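# Put the orange into the foam net sleeve

## Task

Place the orange so it ends up inside the foam net sleeve, without tugging on the net so hard that it rips, since tearing it reduces the result.

## Robot and tools

Robot: two arms, left_arm and right_arm, each a yam_st arm with a two-finger parallel gripper. left_arm sits on the +y side of the scene. Arm names do not match image sides. Bases in the scene frame: left_arm at (+0.031, +0.374, +0.006) m, right_arm at (+0.049, -0.254, +0.010) m, both almost unrotated. Behind the arms a fixed stand holds two cameras.

Frames: the scene frame has its origin at table height, halfway between the nominal bases, with +x pointing out over the table and +z up. Each arm reports its gripper pose (end_effector_position in metres, end_effector_quat_wxyz) in its own base frame. Offsets are also along that arm's base axes, and rotations turn about the Hand target position. The gripper's fingers point along its +z and close along its y. The reported position is the point between the pads, about 1 cm behind the fingertips. Reported numbers can be off by a few centimetres, more when the arm reaches far.

execute_actions(actions, cameras): actions is a list of actions. Each action is a list of up to 15 rows, and each row is one 1/30 s control step. If there are fewer than 15 rows, the last row is held to step 15. Every row has exactly 14 numbers in [-1, 1], one list covering both arms: left_arm dx, dy, dz, rx, ry, rz, opening, then right_arm in the same order. The six pose numbers are an offset from that arm's Hand target as it was when the action began, not from the previous row. Sending the same offset again therefore moves the arm further. Scale: 1.0 equals 0.6 m for dx/dy/dz or 180 degrees for rotation. rx, ry, rz together form one rotation vector. Opening is absolute: +1 is fully open (0.094 m), -1 is closed. To leave an arm alone, send six zeros and repeat its current opening, because a 0 opening is a real command. An empty actions list returns state plus images, and shows the scene number and task. cameras lists names (cam_high, cam_low, cam_left_wrist, cam_right_wrist), ["all"] or []. One unknown name invalidates the call.

move(target, speed, blend, opening_speed, grip_force, blocking, cameras): this drives each gripper in a straight line toward a goal. target is one 14-number row as above, or a list of up to 15 rows. Every row is an offset from the Hand targets at the start of the move, not from the previous row. speed is the top path speed in m/s, from 0.002 to 2.9, default 0.25, with rotation capped at twice that in rad/s. It can be one value or one per target. blend, in metres, rounds the corners of a list; 0 means stop at each point. opening_speed, 0.2 or more per second on the -1..+1 scale, closes the fingers gradually; use it for anything fragile or soft. grip_force is the limit per finger pad in newtons, 10 to 50 (50 is full). It can be one value or one per arm, and it stays set until changed. Lower forces close slowly. blocking=false returns after about 0.5 s while the motion continues. A move lasts at most 10 s. Paths do not avoid obstacles or the other arm. The result adds a move: line giving the ending (done, off_target, moving, held, fault) and any limits (paced = pose clipped, held = steps withheld). Done means the arm is at rest within 10 mm and 2 degrees, but it says nothing about contact.

wait(seconds): 0 to 3600. It lets time pass without new commands, and a running move carries on. stop(): brakes a running move. zoom_image(camera, region): region is [x0, y0, x1, y1] in pixels of that camera's latest image, at most 504 by 504. Images are 672x504. read_manual(section) only returns licence text. finished_scene(scene): scene is 1 or 2. It ends the scene for good, so the orange must already be in the sleeve and stay there on its own.

Result lines: Hand target is the last commanded pose after clipping, and the next offsets start from it. The gripper often rests short of it; resend the gap as an offset. Tool commands gives the current gripper commands. grip_measured is the measured opening on the command scale. It reads a little wide when empty and narrower than a hard part when squeezing, so it does not show the moment of touch. grip_effort_nm is the gripper motor's averaged effort, negative when closing; it is not the pad force. Joint velocities may read within noise. Joint torques are drive outputs with offsets and noise, and joints 1 to 3 wrap at ±28 N m. MOTOR HOT appears at 75 °C. At 90 °C an OVER-TEMPERATURE FAULT folds that arm away for the rest of the scene, and at 100 °C it drops.

Cautions: each step, commanded orientation is limited to 40 degrees from the measured one, so make large turns in stages. Friction and gravity can leave the gripper low, short or tilted, so check pose after each move and correct it. Keep the wrist away from the arm's own base axis, and route around the base, or the elbow can swing fast. Do not let the two grippers, fingers or wrist cameras meet, and never close one gripper on the other's fingers; the clearance check does not prevent this. Move slowly near contact and do not command far past a surface, because faster or deeper targets press harder. Release a push by commanding back past the gripper. Avoid drops, releasing moving objects, hard hits on fixed things, and anything leaving the table. Pull the net gently so it does not tear. Long stretched holds and unreachable targets heat motors. Loose objects may occasionally get nudged.

Each tool is called after "Call:" by a JSON object that holds its "api" and its "payload".

## Session

Call:
{"api": "execute_actions", "payload": {"actions": []}}

Scene clock: 0.00 s.
left_arm: end_effector_position=(+0.3546, -0.1540, +0.2961) grip_measured=-0.985 grip_effort_nm=n/a end_effector_quat_wxyz=(+0.704, +0.632, +0.314, -0.079) | right_arm: end_effector_position=(+0.3417, +0.3432, +0.3010) grip_measured=-0.986 grip_effort_nm=n/a end_effector_quat_wxyz=(+0.308, -0.061, +0.693, +0.649)
Joint positions: left_arm=[0.032 1.426 0.862 0.578 1.252 0.985 0.001] | right_arm=[0.57 1.58 0.996 0.625 -0.644 1.065 0.001]
Joint velocities: within noise
Joint torques (N m): no reading
Heat: left arm: 31 °C; right arm: 33 °C.
Hand target: left_arm +0.3552, -0.1534, +0.2984; +0.705, +0.631, +0.314, -0.077 | right_arm +0.3419, +0.3423, +0.3099; +0.316, -0.065, +0.686, +0.652
Tool commands: left_gripper/opening=-1.0 right_gripper/opening=-1.0

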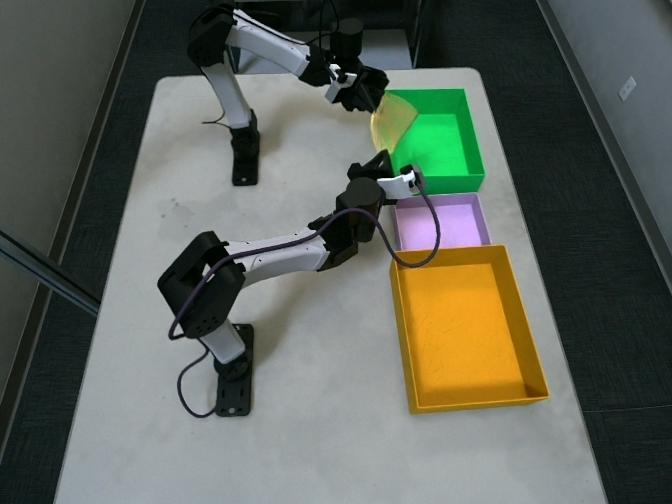

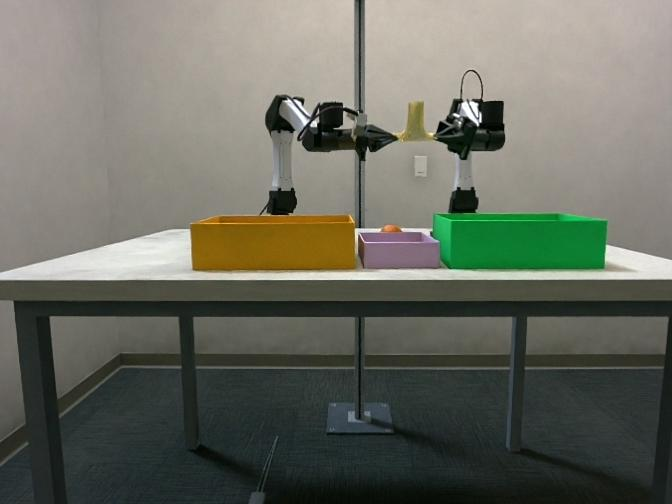

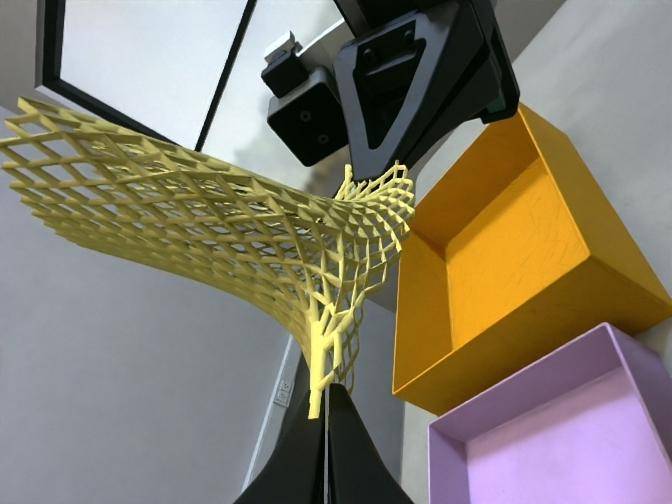

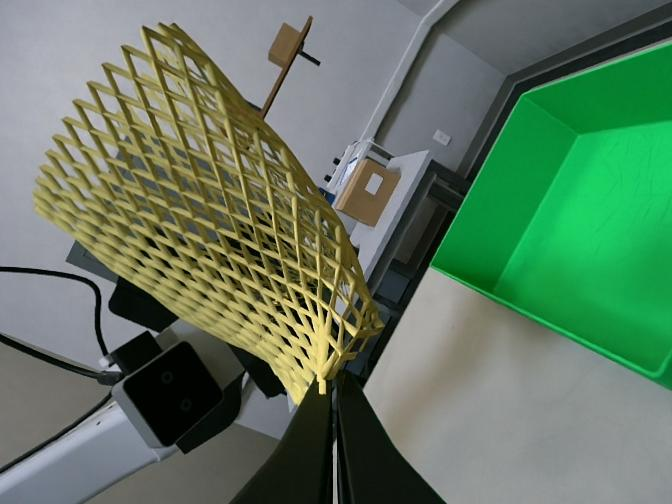

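Call:
{"api": "move", "payload": {"target": [0,0.17,0.03,0,0,0,-1,0,0.17,0.03,0,0,0,-1], "speed": 0.15, "cameras": ["cam_high","cam_low"]}}

Scene clock: 42.67 s.
left_arm: end_effector_position=(+0.3511, -0.0559, +0.3131) grip_measured=-0.985 grip_effort_nm=-0.83 end_effector_quat_wxyz=(+0.704, +0.633, +0.315, -0.071) | right_arm: end_effector_position=(+0.3346, +0.4428, +0.3223) grip_measured=-0.986 grip_effort_nm=-0.78 end_effector_quat_wxyz=(+0.303, -0.069, +0.688, +0.656)
Joint positions: left_arm=[0.353 1.465 0.953 0.576 1.564 0.945 0.001] | right_arm=[0.787 1.779 1.295 0.533 -0.451 1.061 0.001]
Joint torques (N m): left_arm=[0.76 -4.74 8.75 1.31 0 -0.24] | right_arm=[0.25 -9.44 8.64 1.92 0.21 -0.18]
Heat: left arm: 40 °C; right arm: 41 °C.
Hand target: left_arm +0.3552, -0.0514, +0.3163; +0.705, +0.631, +0.314, -0.077 | right_arm +0.3420, +0.4442, +0.3280; +0.316, -0.065, +0.686, +0.652
Off the commanded pose: left_arm 0.007 m, 1 deg | right_arm 0.009 m, 2 deg.
joint sent to its limit (left arm) — joint 5 (wrist yaw), upper limit. The joint targets still meet the commanded pose.
move: done

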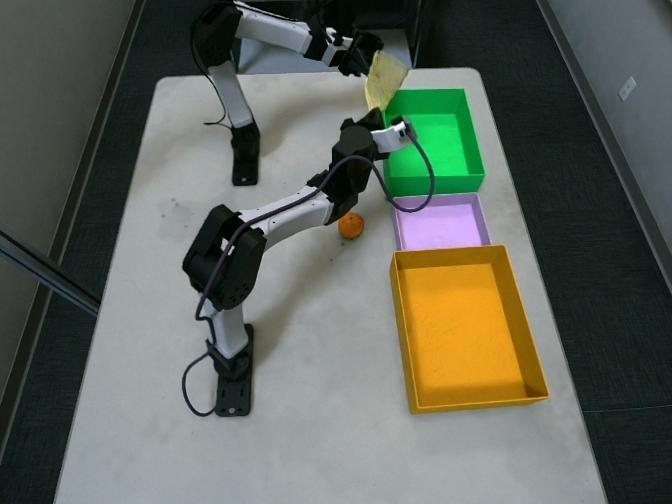

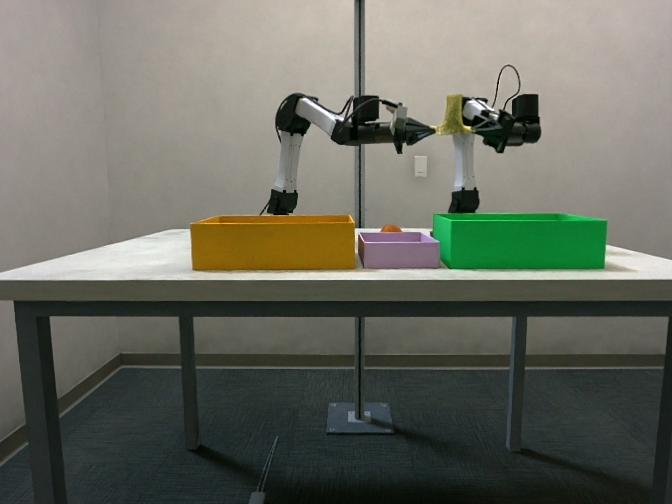

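Call:
{"api": "move", "payload": {"target": [-0.09,-0.29,-0.2,0.157,0.057,0,-1,-0.09,-0.25,-0.2,-0.156,0.058,0,-1], "speed": 0.2, "cameras": ["all"]}}

Scene clock: 64.30 s.
left_arm: end_effector_position=(+0.2969, -0.2251, +0.1948) grip_measured=-0.985 grip_effort_nm=-0.82 end_effector_quat_wxyz=(+0.504, +0.771, +0.384, -0.062) | right_arm: end_effector_position=(+0.2904, +0.2986, +0.2051) grip_measured=-0.986 grip_effort_nm=-0.77 end_effector_quat_wxyz=(+0.226, -0.077, +0.850, +0.469)
Joint positions: left_arm=[-0.32 1.324 0.92 -0.33 0.764 1.543 0.001] | right_arm=[0.577 1.387 0.953 -0.133 -0.556 0.706 0.001]
Joint torques (N m): left_arm=[-0.5 -4.01 9.11 1.49 0.12 0.05] | right_arm=[-0.46 -8.38 5.87 1.72 -0.25 -0.18]
Heat: left arm: 42 °C; right arm: 41 °C.
Hand target: left_arm +0.3013, -0.2254, +0.1963; +0.499, +0.775, +0.385, -0.054 | right_arm +0.2880, +0.2942, +0.2080; +0.228, -0.080, +0.849, +0.470
Off the commanded pose: left_arm 0.005 m, 1 deg | right_arm 0.006 m, 0 deg.
move: done

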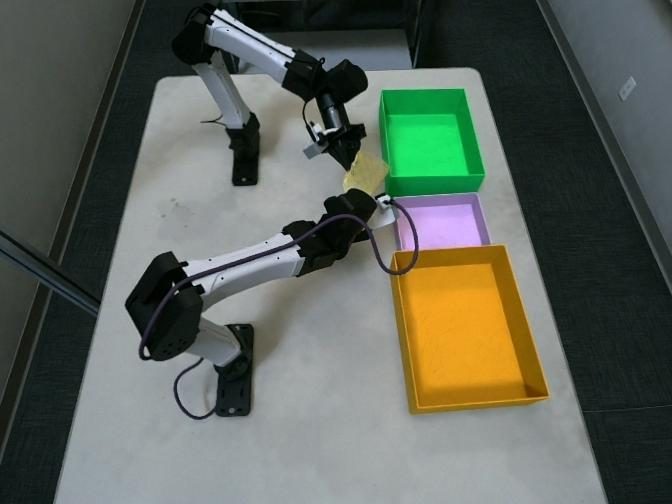

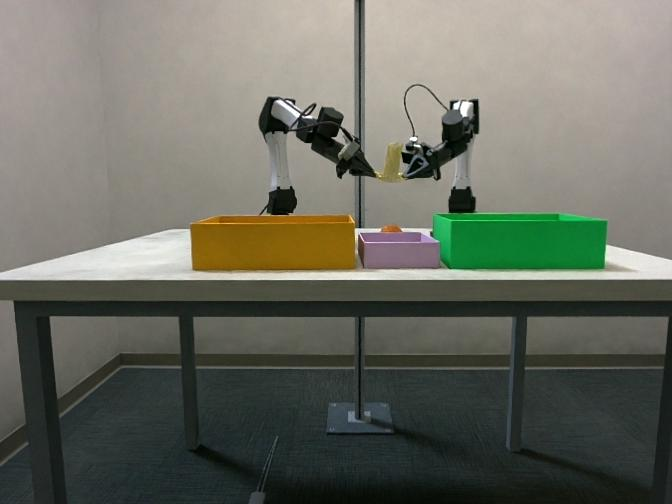

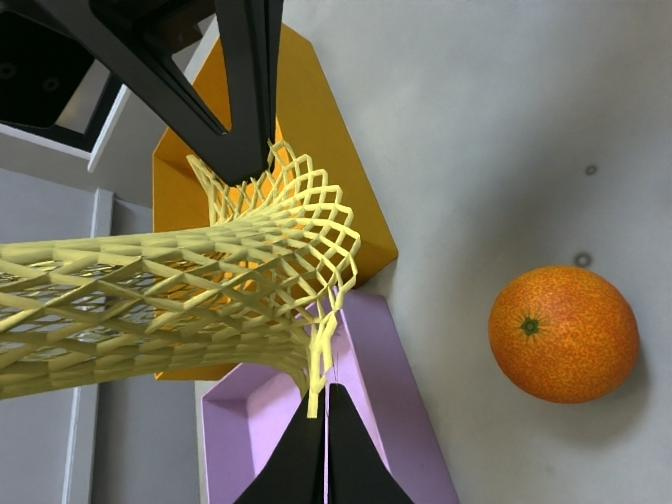

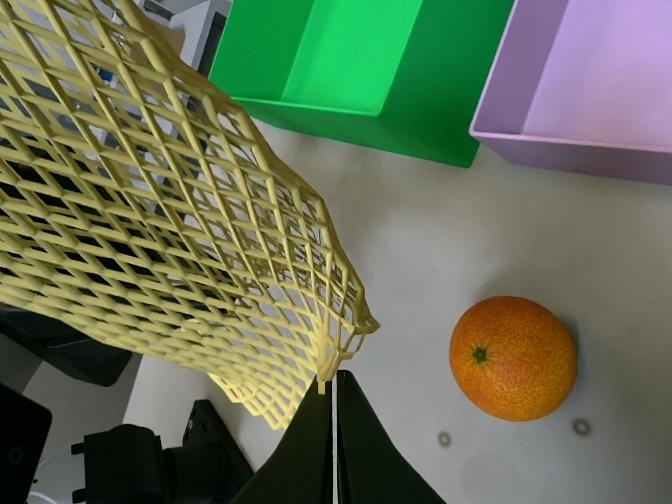

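Call:
{"api": "move", "payload": {"target": [-0.018,0.014,-0.152,0,0,0,-1,-0.008,0.02,-0.162,0,0,0,-1], "speed": 0.15, "cameras": ["all"]}}

Scene clock: 103.93 s.
left_arm: end_effector_position=(+0.2901, -0.2211, +0.1133) grip_measured=-0.985 grip_effort_nm=-0.82 end_effector_quat_wxyz=(+0.506, +0.775, +0.376, -0.054) | right_arm: end_effector_position=(+0.2818, +0.3068, +0.1169) grip_measured=-0.986 grip_effort_nm=-0.78 end_effector_quat_wxyz=(+0.226, -0.088, +0.846, +0.475)
Joint positions: left_arm=[-0.315 1.411 0.642 0.037 0.764 1.569 0.001] | right_arm=[0.608 1.533 0.685 0.296 -0.549 0.713 0.001]
Joint torques (N m): left_arm=[0.79 -4.21 5.49 1.72 0.25 -0.05] | right_arm=[0.76 -5.91 4.75 2.02 0.06 0.05]
Heat: left arm: 42 °C; right arm: 41 °C.
Hand target: left_arm +0.2904, -0.2171, +0.1052; +0.499, +0.775, +0.384, -0.054 | right_arm +0.2831, +0.3063, +0.1109; +0.228, -0.081, +0.849, +0.470
Off the commanded pose: left_arm 0.009 m, 1 deg | right_arm 0.006 m, 1 deg.
move: done

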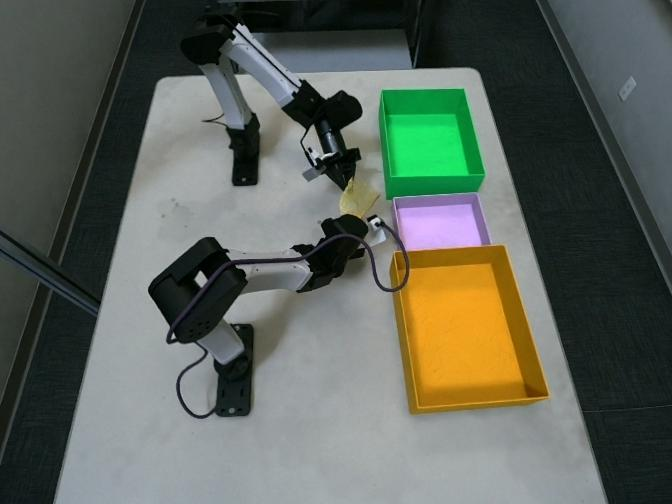

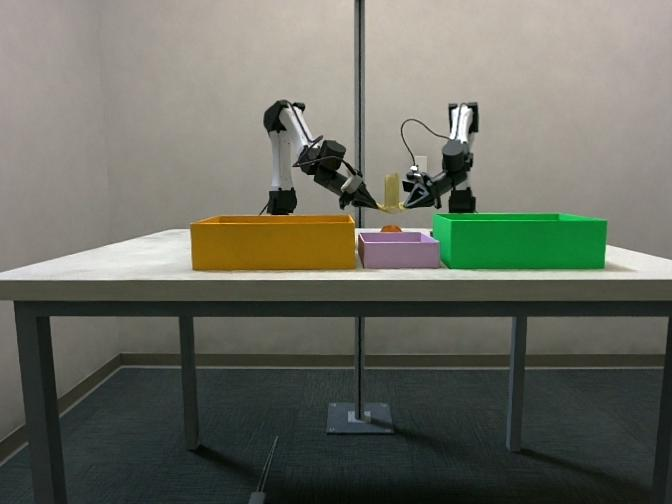

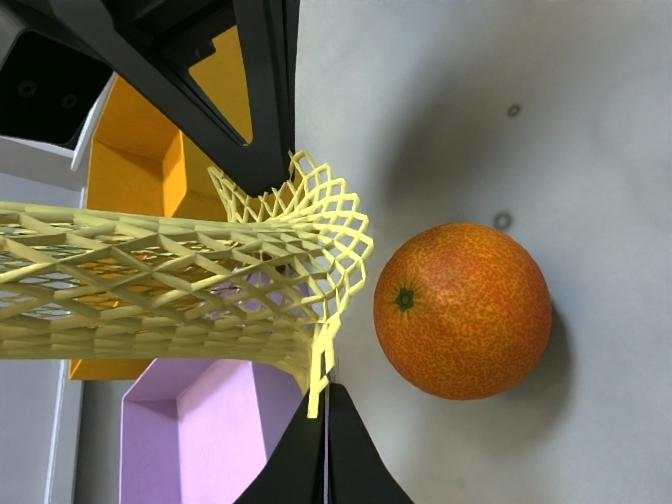

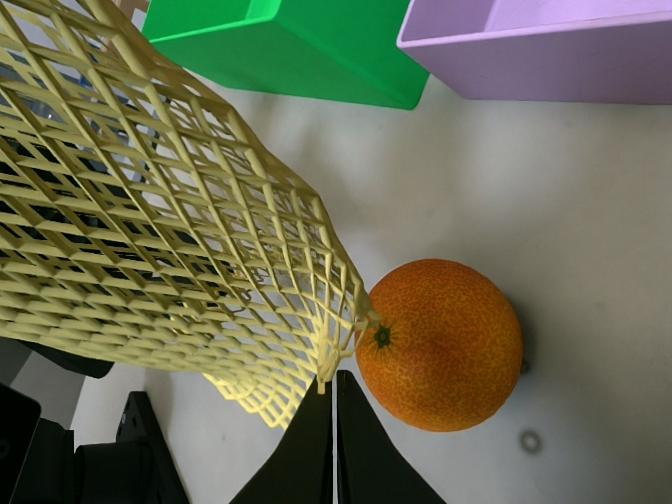

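Call:
{"api": "move", "payload": {"target": [0.002,0.013,-0.092,0,0,0,-1,0.005,-0.017,-0.105,0,0,0,-1], "speed": 0.08, "cameras": ["all"]}}

Scene clock: 121.13 s.
left_arm: end_effector_position=(+0.2944, -0.2134, +0.0585) grip_measured=-0.985 grip_effort_nm=-0.82 end_effector_quat_wxyz=(+0.506, +0.774, +0.378, -0.050) | right_arm: end_effector_position=(+0.2861, +0.3006, +0.0546) grip_measured=-0.986 grip_effort_nm=-0.78 end_effector_quat_wxyz=(+0.230, -0.082, +0.846, +0.474)
Joint positions: left_arm=[-0.285 1.59 0.529 0.317 0.778 1.593 0.001] | right_arm=[0.588 1.744 0.571 0.621 -0.554 0.71 0.001]
Joint torques (N m): left_arm=[0.9 -4.56 4.45 1.59 0.33 0.01] | right_arm=[-0.57 -6.49 3.6 1.95 -0.19 -0.16]
Heat: left arm: 42 °C; right arm: 39 °C.
Hand target: left_arm +0.2917, -0.2092, +0.0501; +0.499, +0.775, +0.384, -0.054 | right_arm +0.2862, +0.2960, +0.0479; +0.228, -0.081, +0.849, +0.470
Off the commanded pose: left_arm 0.010 m, 1 deg | right_arm 0.008 m, 1 deg.
move: done

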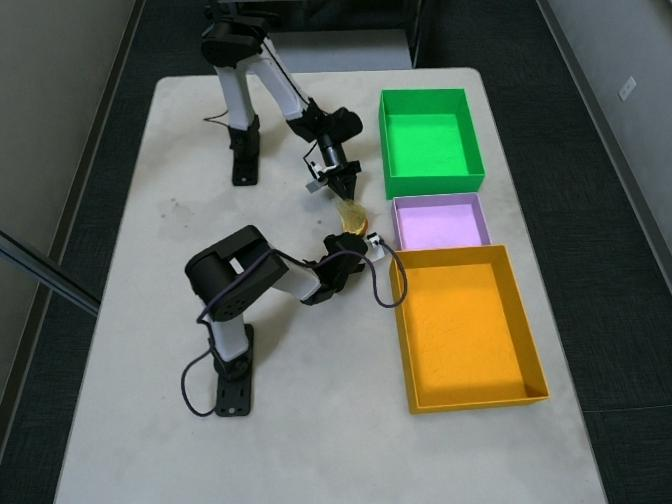

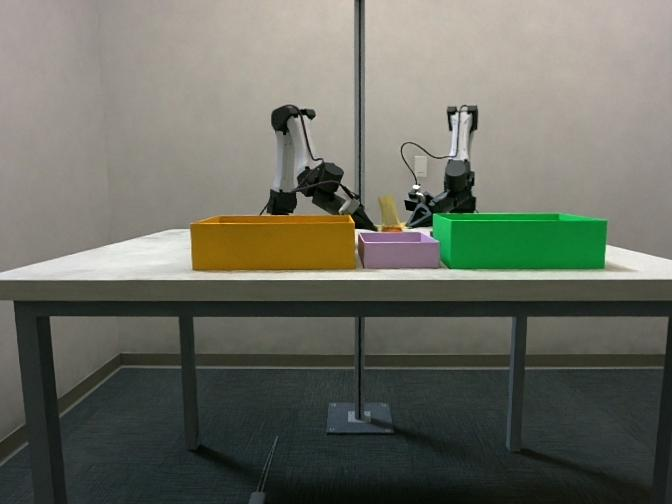

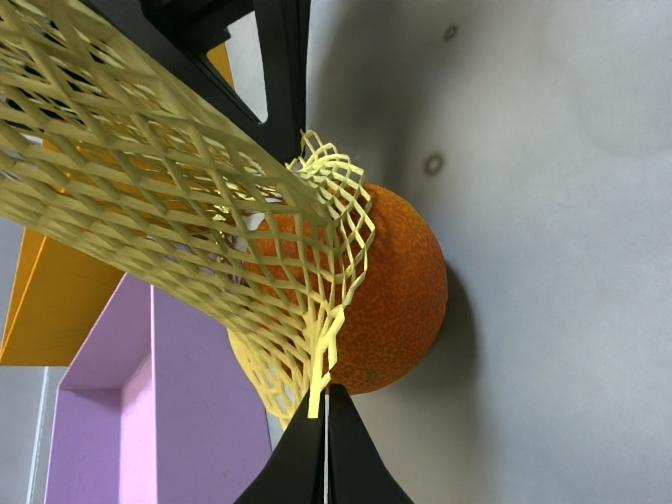

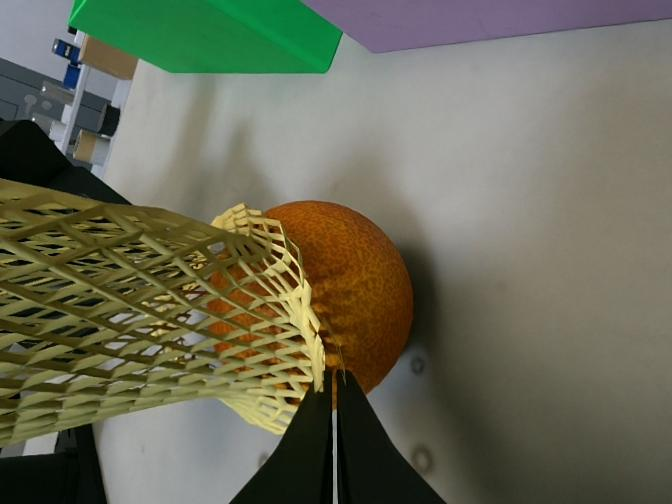

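Call:
{"api": "move", "payload": {"target": [0,0.008,-0.055,0,0,0,-1,0,-0.005,-0.052,0,0,0,-1], "speed": 0.06, "cameras": ["all"]}}

Scene clock: 131.13 s.
left_arm: end_effector_position=(+0.2966, -0.2106, +0.0310) grip_measured=-0.985 grip_effort_nm=-0.82 end_effector_quat_wxyz=(+0.516, +0.772, +0.368, -0.047) | right_arm: end_effector_position=(+0.2872, +0.2999, +0.0273) grip_measured=-0.986 grip_effort_nm=-0.78 end_effector_quat_wxyz=(+0.234, -0.086, +0.842, +0.479)
Joint positions: left_arm=[-0.265 1.73 0.485 0.51 0.806 1.612 0.001] | right_arm=[0.579 1.88 0.541 0.803 -0.568 0.705 0.001]
Joint torques (N m): left_arm=[0.76 -4.63 3.49 1.41 0.19 0] | right_arm=[-0.65 -6.65 2.82 1.84 -0.13 -0.16]
Heat: left arm: 40 °C; right arm: 40 °C.
Hand target: left_arm +0.2916, -0.2045, +0.0170; +0.499, +0.775, +0.384, -0.054 | right_arm +0.2860, +0.2930, +0.0166; +0.228, -0.080, +0.849, +0.470
Off the commanded pose: left_arm 0.016 m, 3 deg | right_arm 0.013 m, 2 deg.
move: off_target (left_arm, right_arm)

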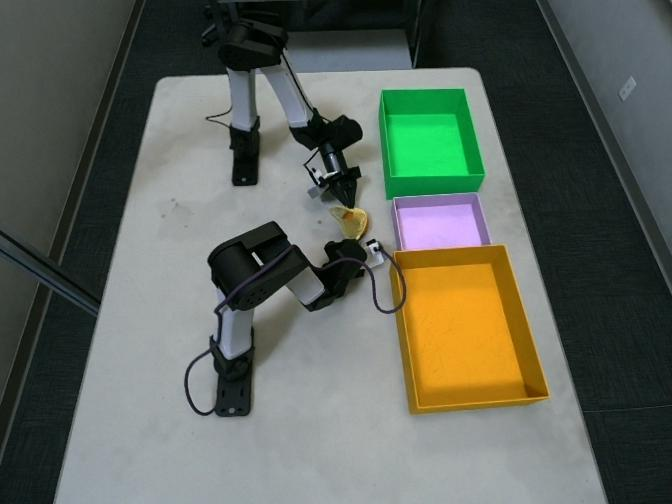

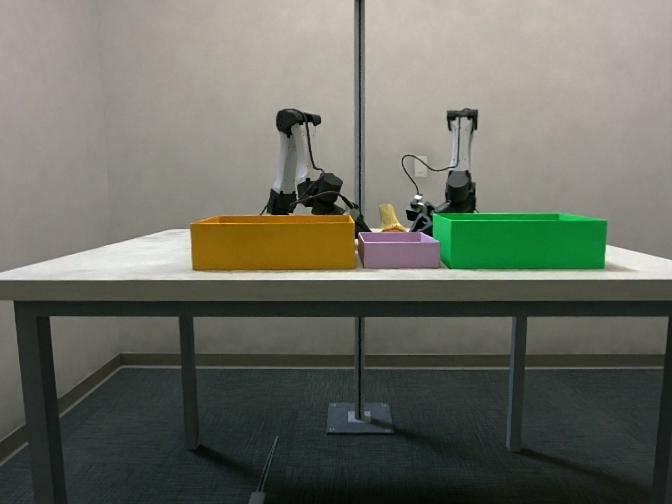

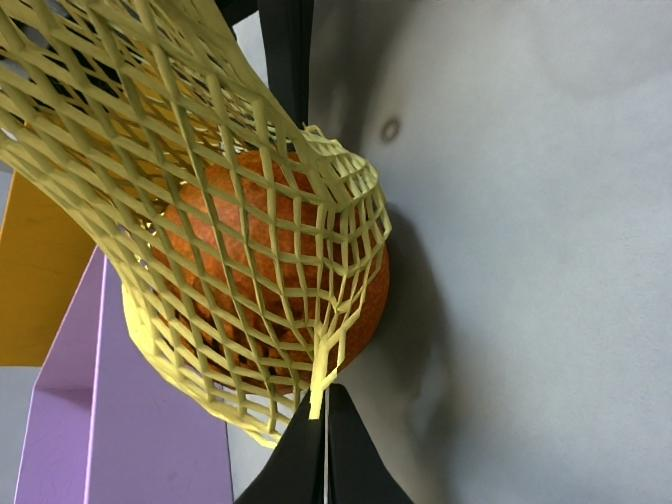

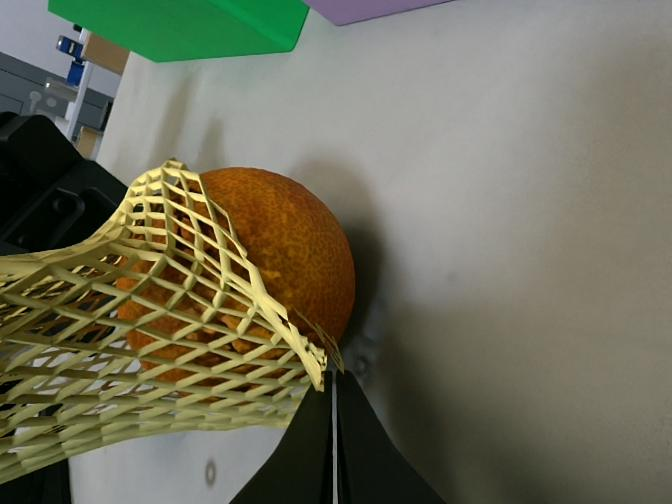

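Call:
{"api": "move", "payload": {"target": [0.008,-0.003,-0.016,0,0.14,0,-1,0.008,0.003,-0.013,0,0.14,0,-1], "speed": 0.08, "cameras": ["all"]}}

Scene clock: 146.30 s.
left_arm: end_effector_position=(+0.3006, -0.2124, +0.0217) grip_measured=-0.985 grip_effort_nm=-0.81 end_effector_quat_wxyz=(+0.432, +0.749, +0.456, -0.209) | right_arm: end_effector_position=(+0.2914, +0.3016, +0.0221) grip_measured=-0.986 grip_effort_nm=-0.78 end_effector_quat_wxyz=(+0.059, +0.000, +0.868, +0.493)
Joint positions: left_arm=[-0.228 1.842 0.773 -0.04 0.924 1.586 0.001] | right_arm=[0.51 1.907 0.751 0.371 -0.77 0.843 0.001]
Joint torques (N m): left_arm=[0.54 -5.37 5.5 0.55 0.22 -0.18] | right_arm=[-0.66 -7.09 5.07 1.07 -0.19 0.06]
Heat: left arm: 39 °C; right arm: 39 °C.
Hand target: left_arm +0.2963, -0.2063, +0.0073; +0.403, +0.744, +0.484, -0.222 | right_arm +0.2909, +0.2948, +0.0088; +0.037, +0.024, +0.878, +0.476
Off the commanded pose: left_arm 0.016 m, 5 deg | right_arm 0.015 m, 4 deg.
move: off_target (left_arm, right_arm)

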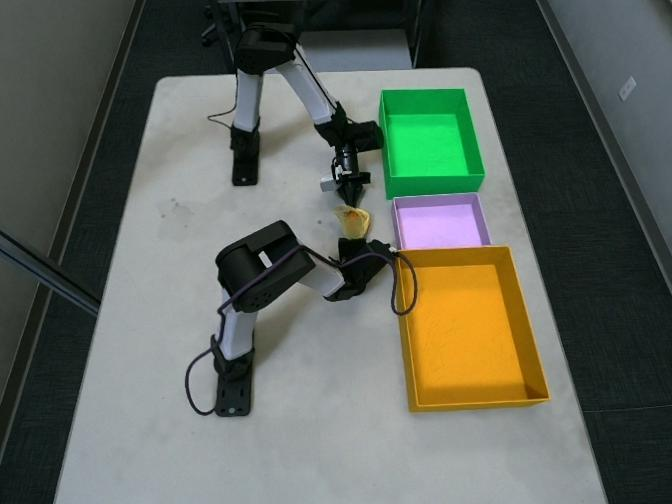

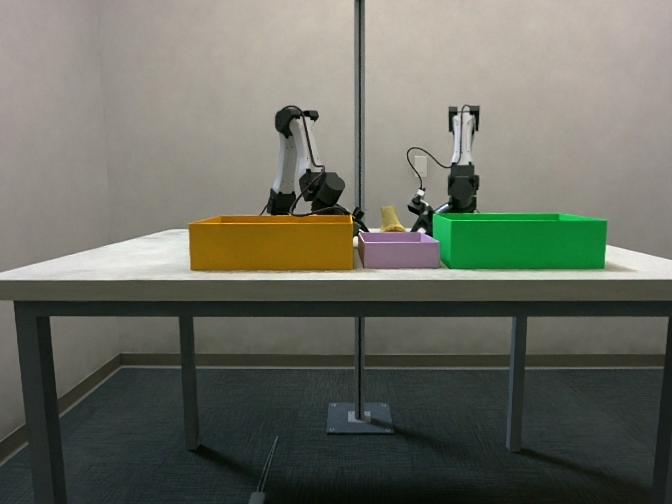

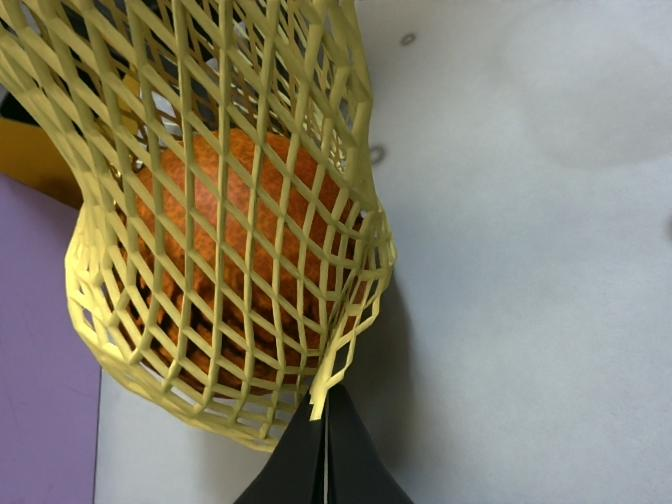

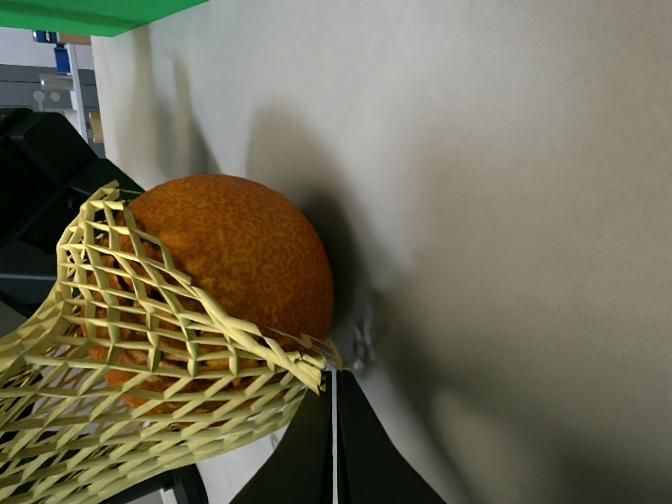

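Call:
{"api": "zoom_image", "payload": {"camera": "cam_low", "region": [340, 180, 460, 270]}}

Call:
{"api": "zoom_image", "payload": {"camera": "cam_high", "region": [300, 170, 420, 260]}}

Scaled by 4.200 from the camera's image (finer frame: 960x720).

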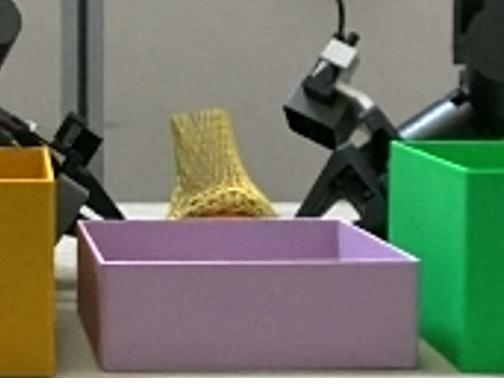

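Scaled by 4.200 from the camera's image (finer frame: 960x720).

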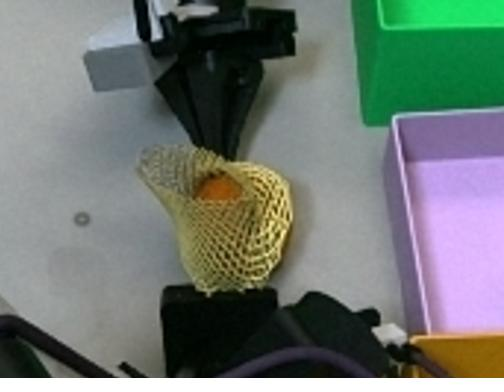

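Call:
{"api": "move", "payload": {"target": [0.035,0,0,0,0.1,0,-1,0.035,0,0.002,0,0.06,0,-1], "speed": 0.06, "cameras": ["all"]}}

Call:
{"api": "zoom_image", "payload": {"camera": "cam_high", "region": [300, 170, 420, 260]}}

Scene clock: 168.47 s.
left_arm: end_effector_position=(+0.3232, -0.2130, +0.0221) grip_measured=-0.985 grip_effort_nm=-0.81 end_effector_quat_wxyz=(+0.346, +0.709, +0.525, -0.320) | right_arm: end_effector_position=(+0.3087, +0.2994, +0.0165) grip_measured=-0.986 grip_effort_nm=-0.78 end_effector_quat_wxyz=(-0.033, +0.051, +0.875, +0.481)
Joint positions: left_arm=[-0.201 2.037 1.124 -0.522 0.976 1.593 0.001] | right_arm=[0.457 2.001 0.952 0.074 -0.867 0.855 0.001]
Joint torques (N m): left_arm=[1.16 -6.06 5.45 0.08 0.47 0.08] | right_arm=[-0.75 -8.44 5.75 1.01 -0.31 0.06]
Heat: left arm: 39 °C; right arm: 41 °C.
Hand target: left_arm +0.3174, -0.2063, +0.0073; +0.322, +0.701, +0.541, -0.335 | right_arm +0.3119, +0.2948, +0.0101; -0.045, +0.069, +0.878, +0.472
Off the commanded pose: left_arm 0.017 m, 4 deg | right_arm 0.009 m, 3 deg.
move: off_target (left_arm, right_arm)

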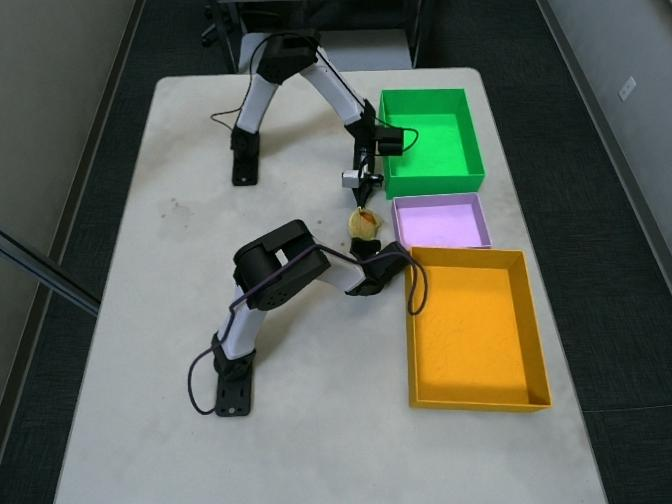

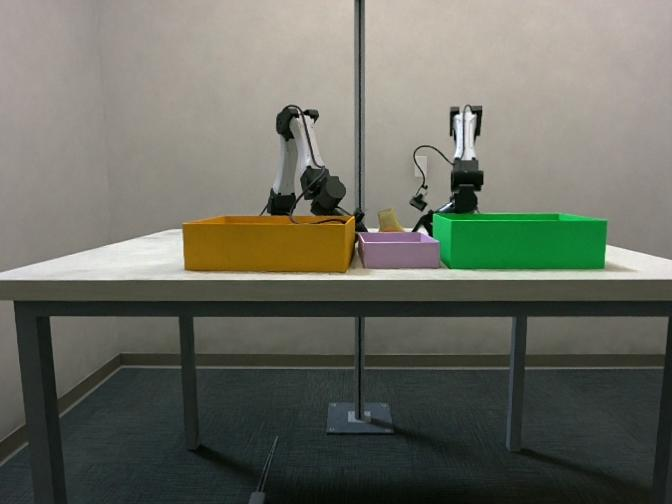

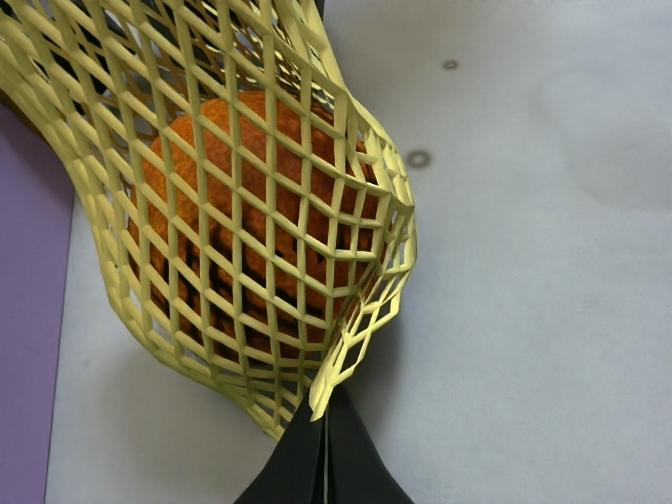

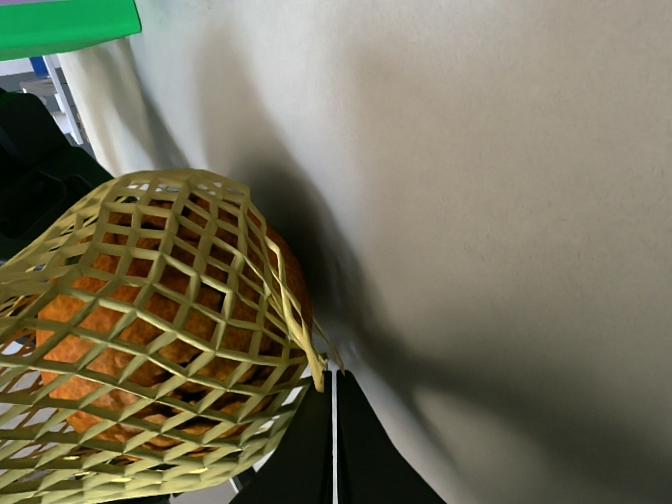

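Scaled by 4.200 from the camera's image (finer frame: 960x720).

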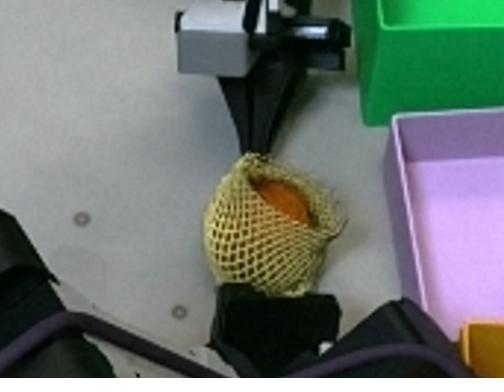

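Call:
{"api": "move", "payload": {"target": [[0,0.001,0.005,0,0,0,-0.72,0,-0.001,0.005,0,0,0,-0.72],[0.012,0.12,0.08,0,0,0,-0.72,0,-0.12,0.08,0,0,0,-0.72],[0.012,0.2,0.25,0,0,0,-0.72,0,-0.2,0.25,0,0,0,-0.72]], "speed": 0.1, "opening_speed": 0.3, "cameras": ["all"]}}

Call:
{"api": "zoom_image", "payload": {"camera": "cam_high", "region": [300, 170, 420, 260]}}

Scene clock: 192.17 s.
left_arm: end_effector_position=(+0.3227, -0.0896, +0.1502) grip_measured=-0.722 grip_effort_nm=0.10 end_effector_quat_wxyz=(+0.313, +0.676, +0.582, -0.326) | right_arm: end_effector_position=(+0.3083, +0.1748, +0.1472) grip_measured=-0.722 grip_effort_nm=0.11 end_effector_quat_wxyz=(-0.058, +0.078, +0.882, +0.462)
Joint positions: left_arm=[0.148 1.931 1.544 -1.499 0.898 2.02 0.013] | right_arm=[0.1 1.731 1.272 -1.02 -0.966 0.324 0.013]
Joint torques (N m): left_arm=[0.27 -10.21 7.36 -0.63 0.37 0.07] | right_arm=[-0.16 -9.78 7.23 0.44 -0.63 -0.17]
Heat: left arm: 39 °C; right arm: 43 °C.
Hand target: left_arm +0.3246, -0.0863, +0.1574; +0.322, +0.700, +0.541, -0.335 | right_arm +0.3119, +0.1748, +0.1600; -0.046, +0.069, +0.878, +0.472
Off the commanded pose: left_arm 0.008 m, 6 deg | right_arm 0.013 m, 2 deg.
joint sent to its limit (left arm) — joint 6 (wrist roll), upper limit. The joint targets are off in orientation, not in position.
move: off_target (left_arm, right_arm)

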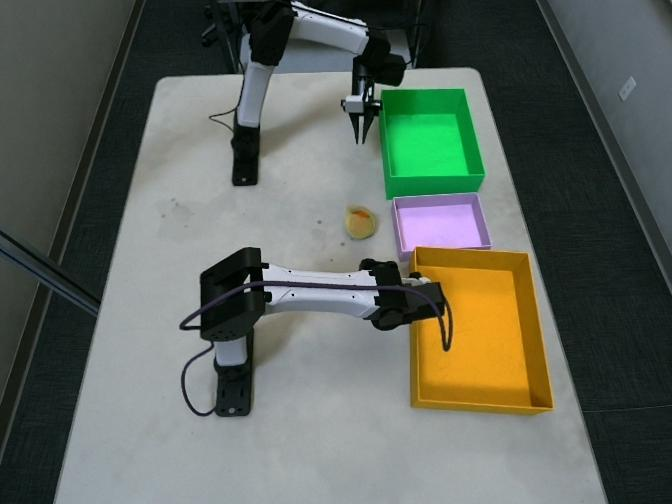

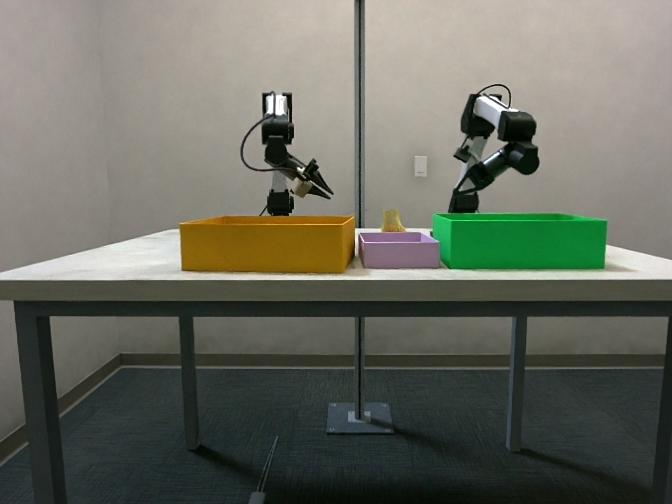

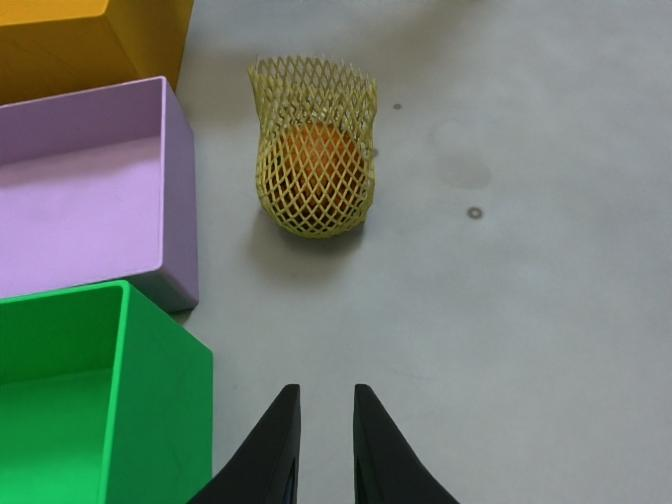

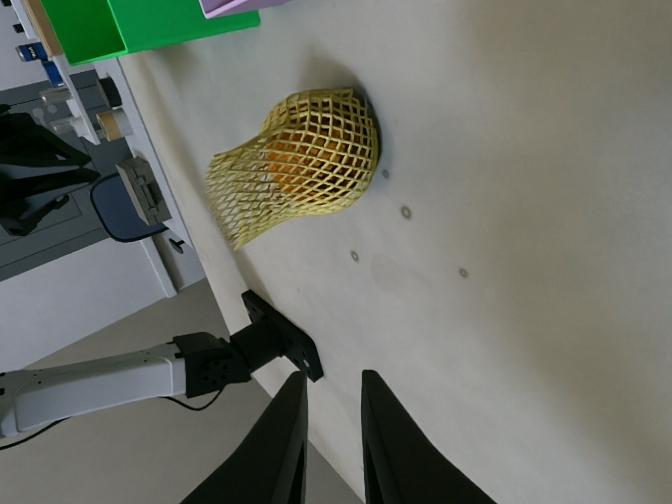

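Scaled by 4.200 from the camera's image (finer frame: 960x720).

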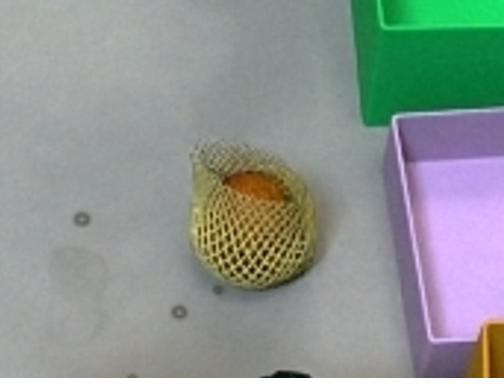

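Well enclosed.

Call:
{"api": "finished_scene", "payload": {"scene": 1}}

The scene is finished: the task was done.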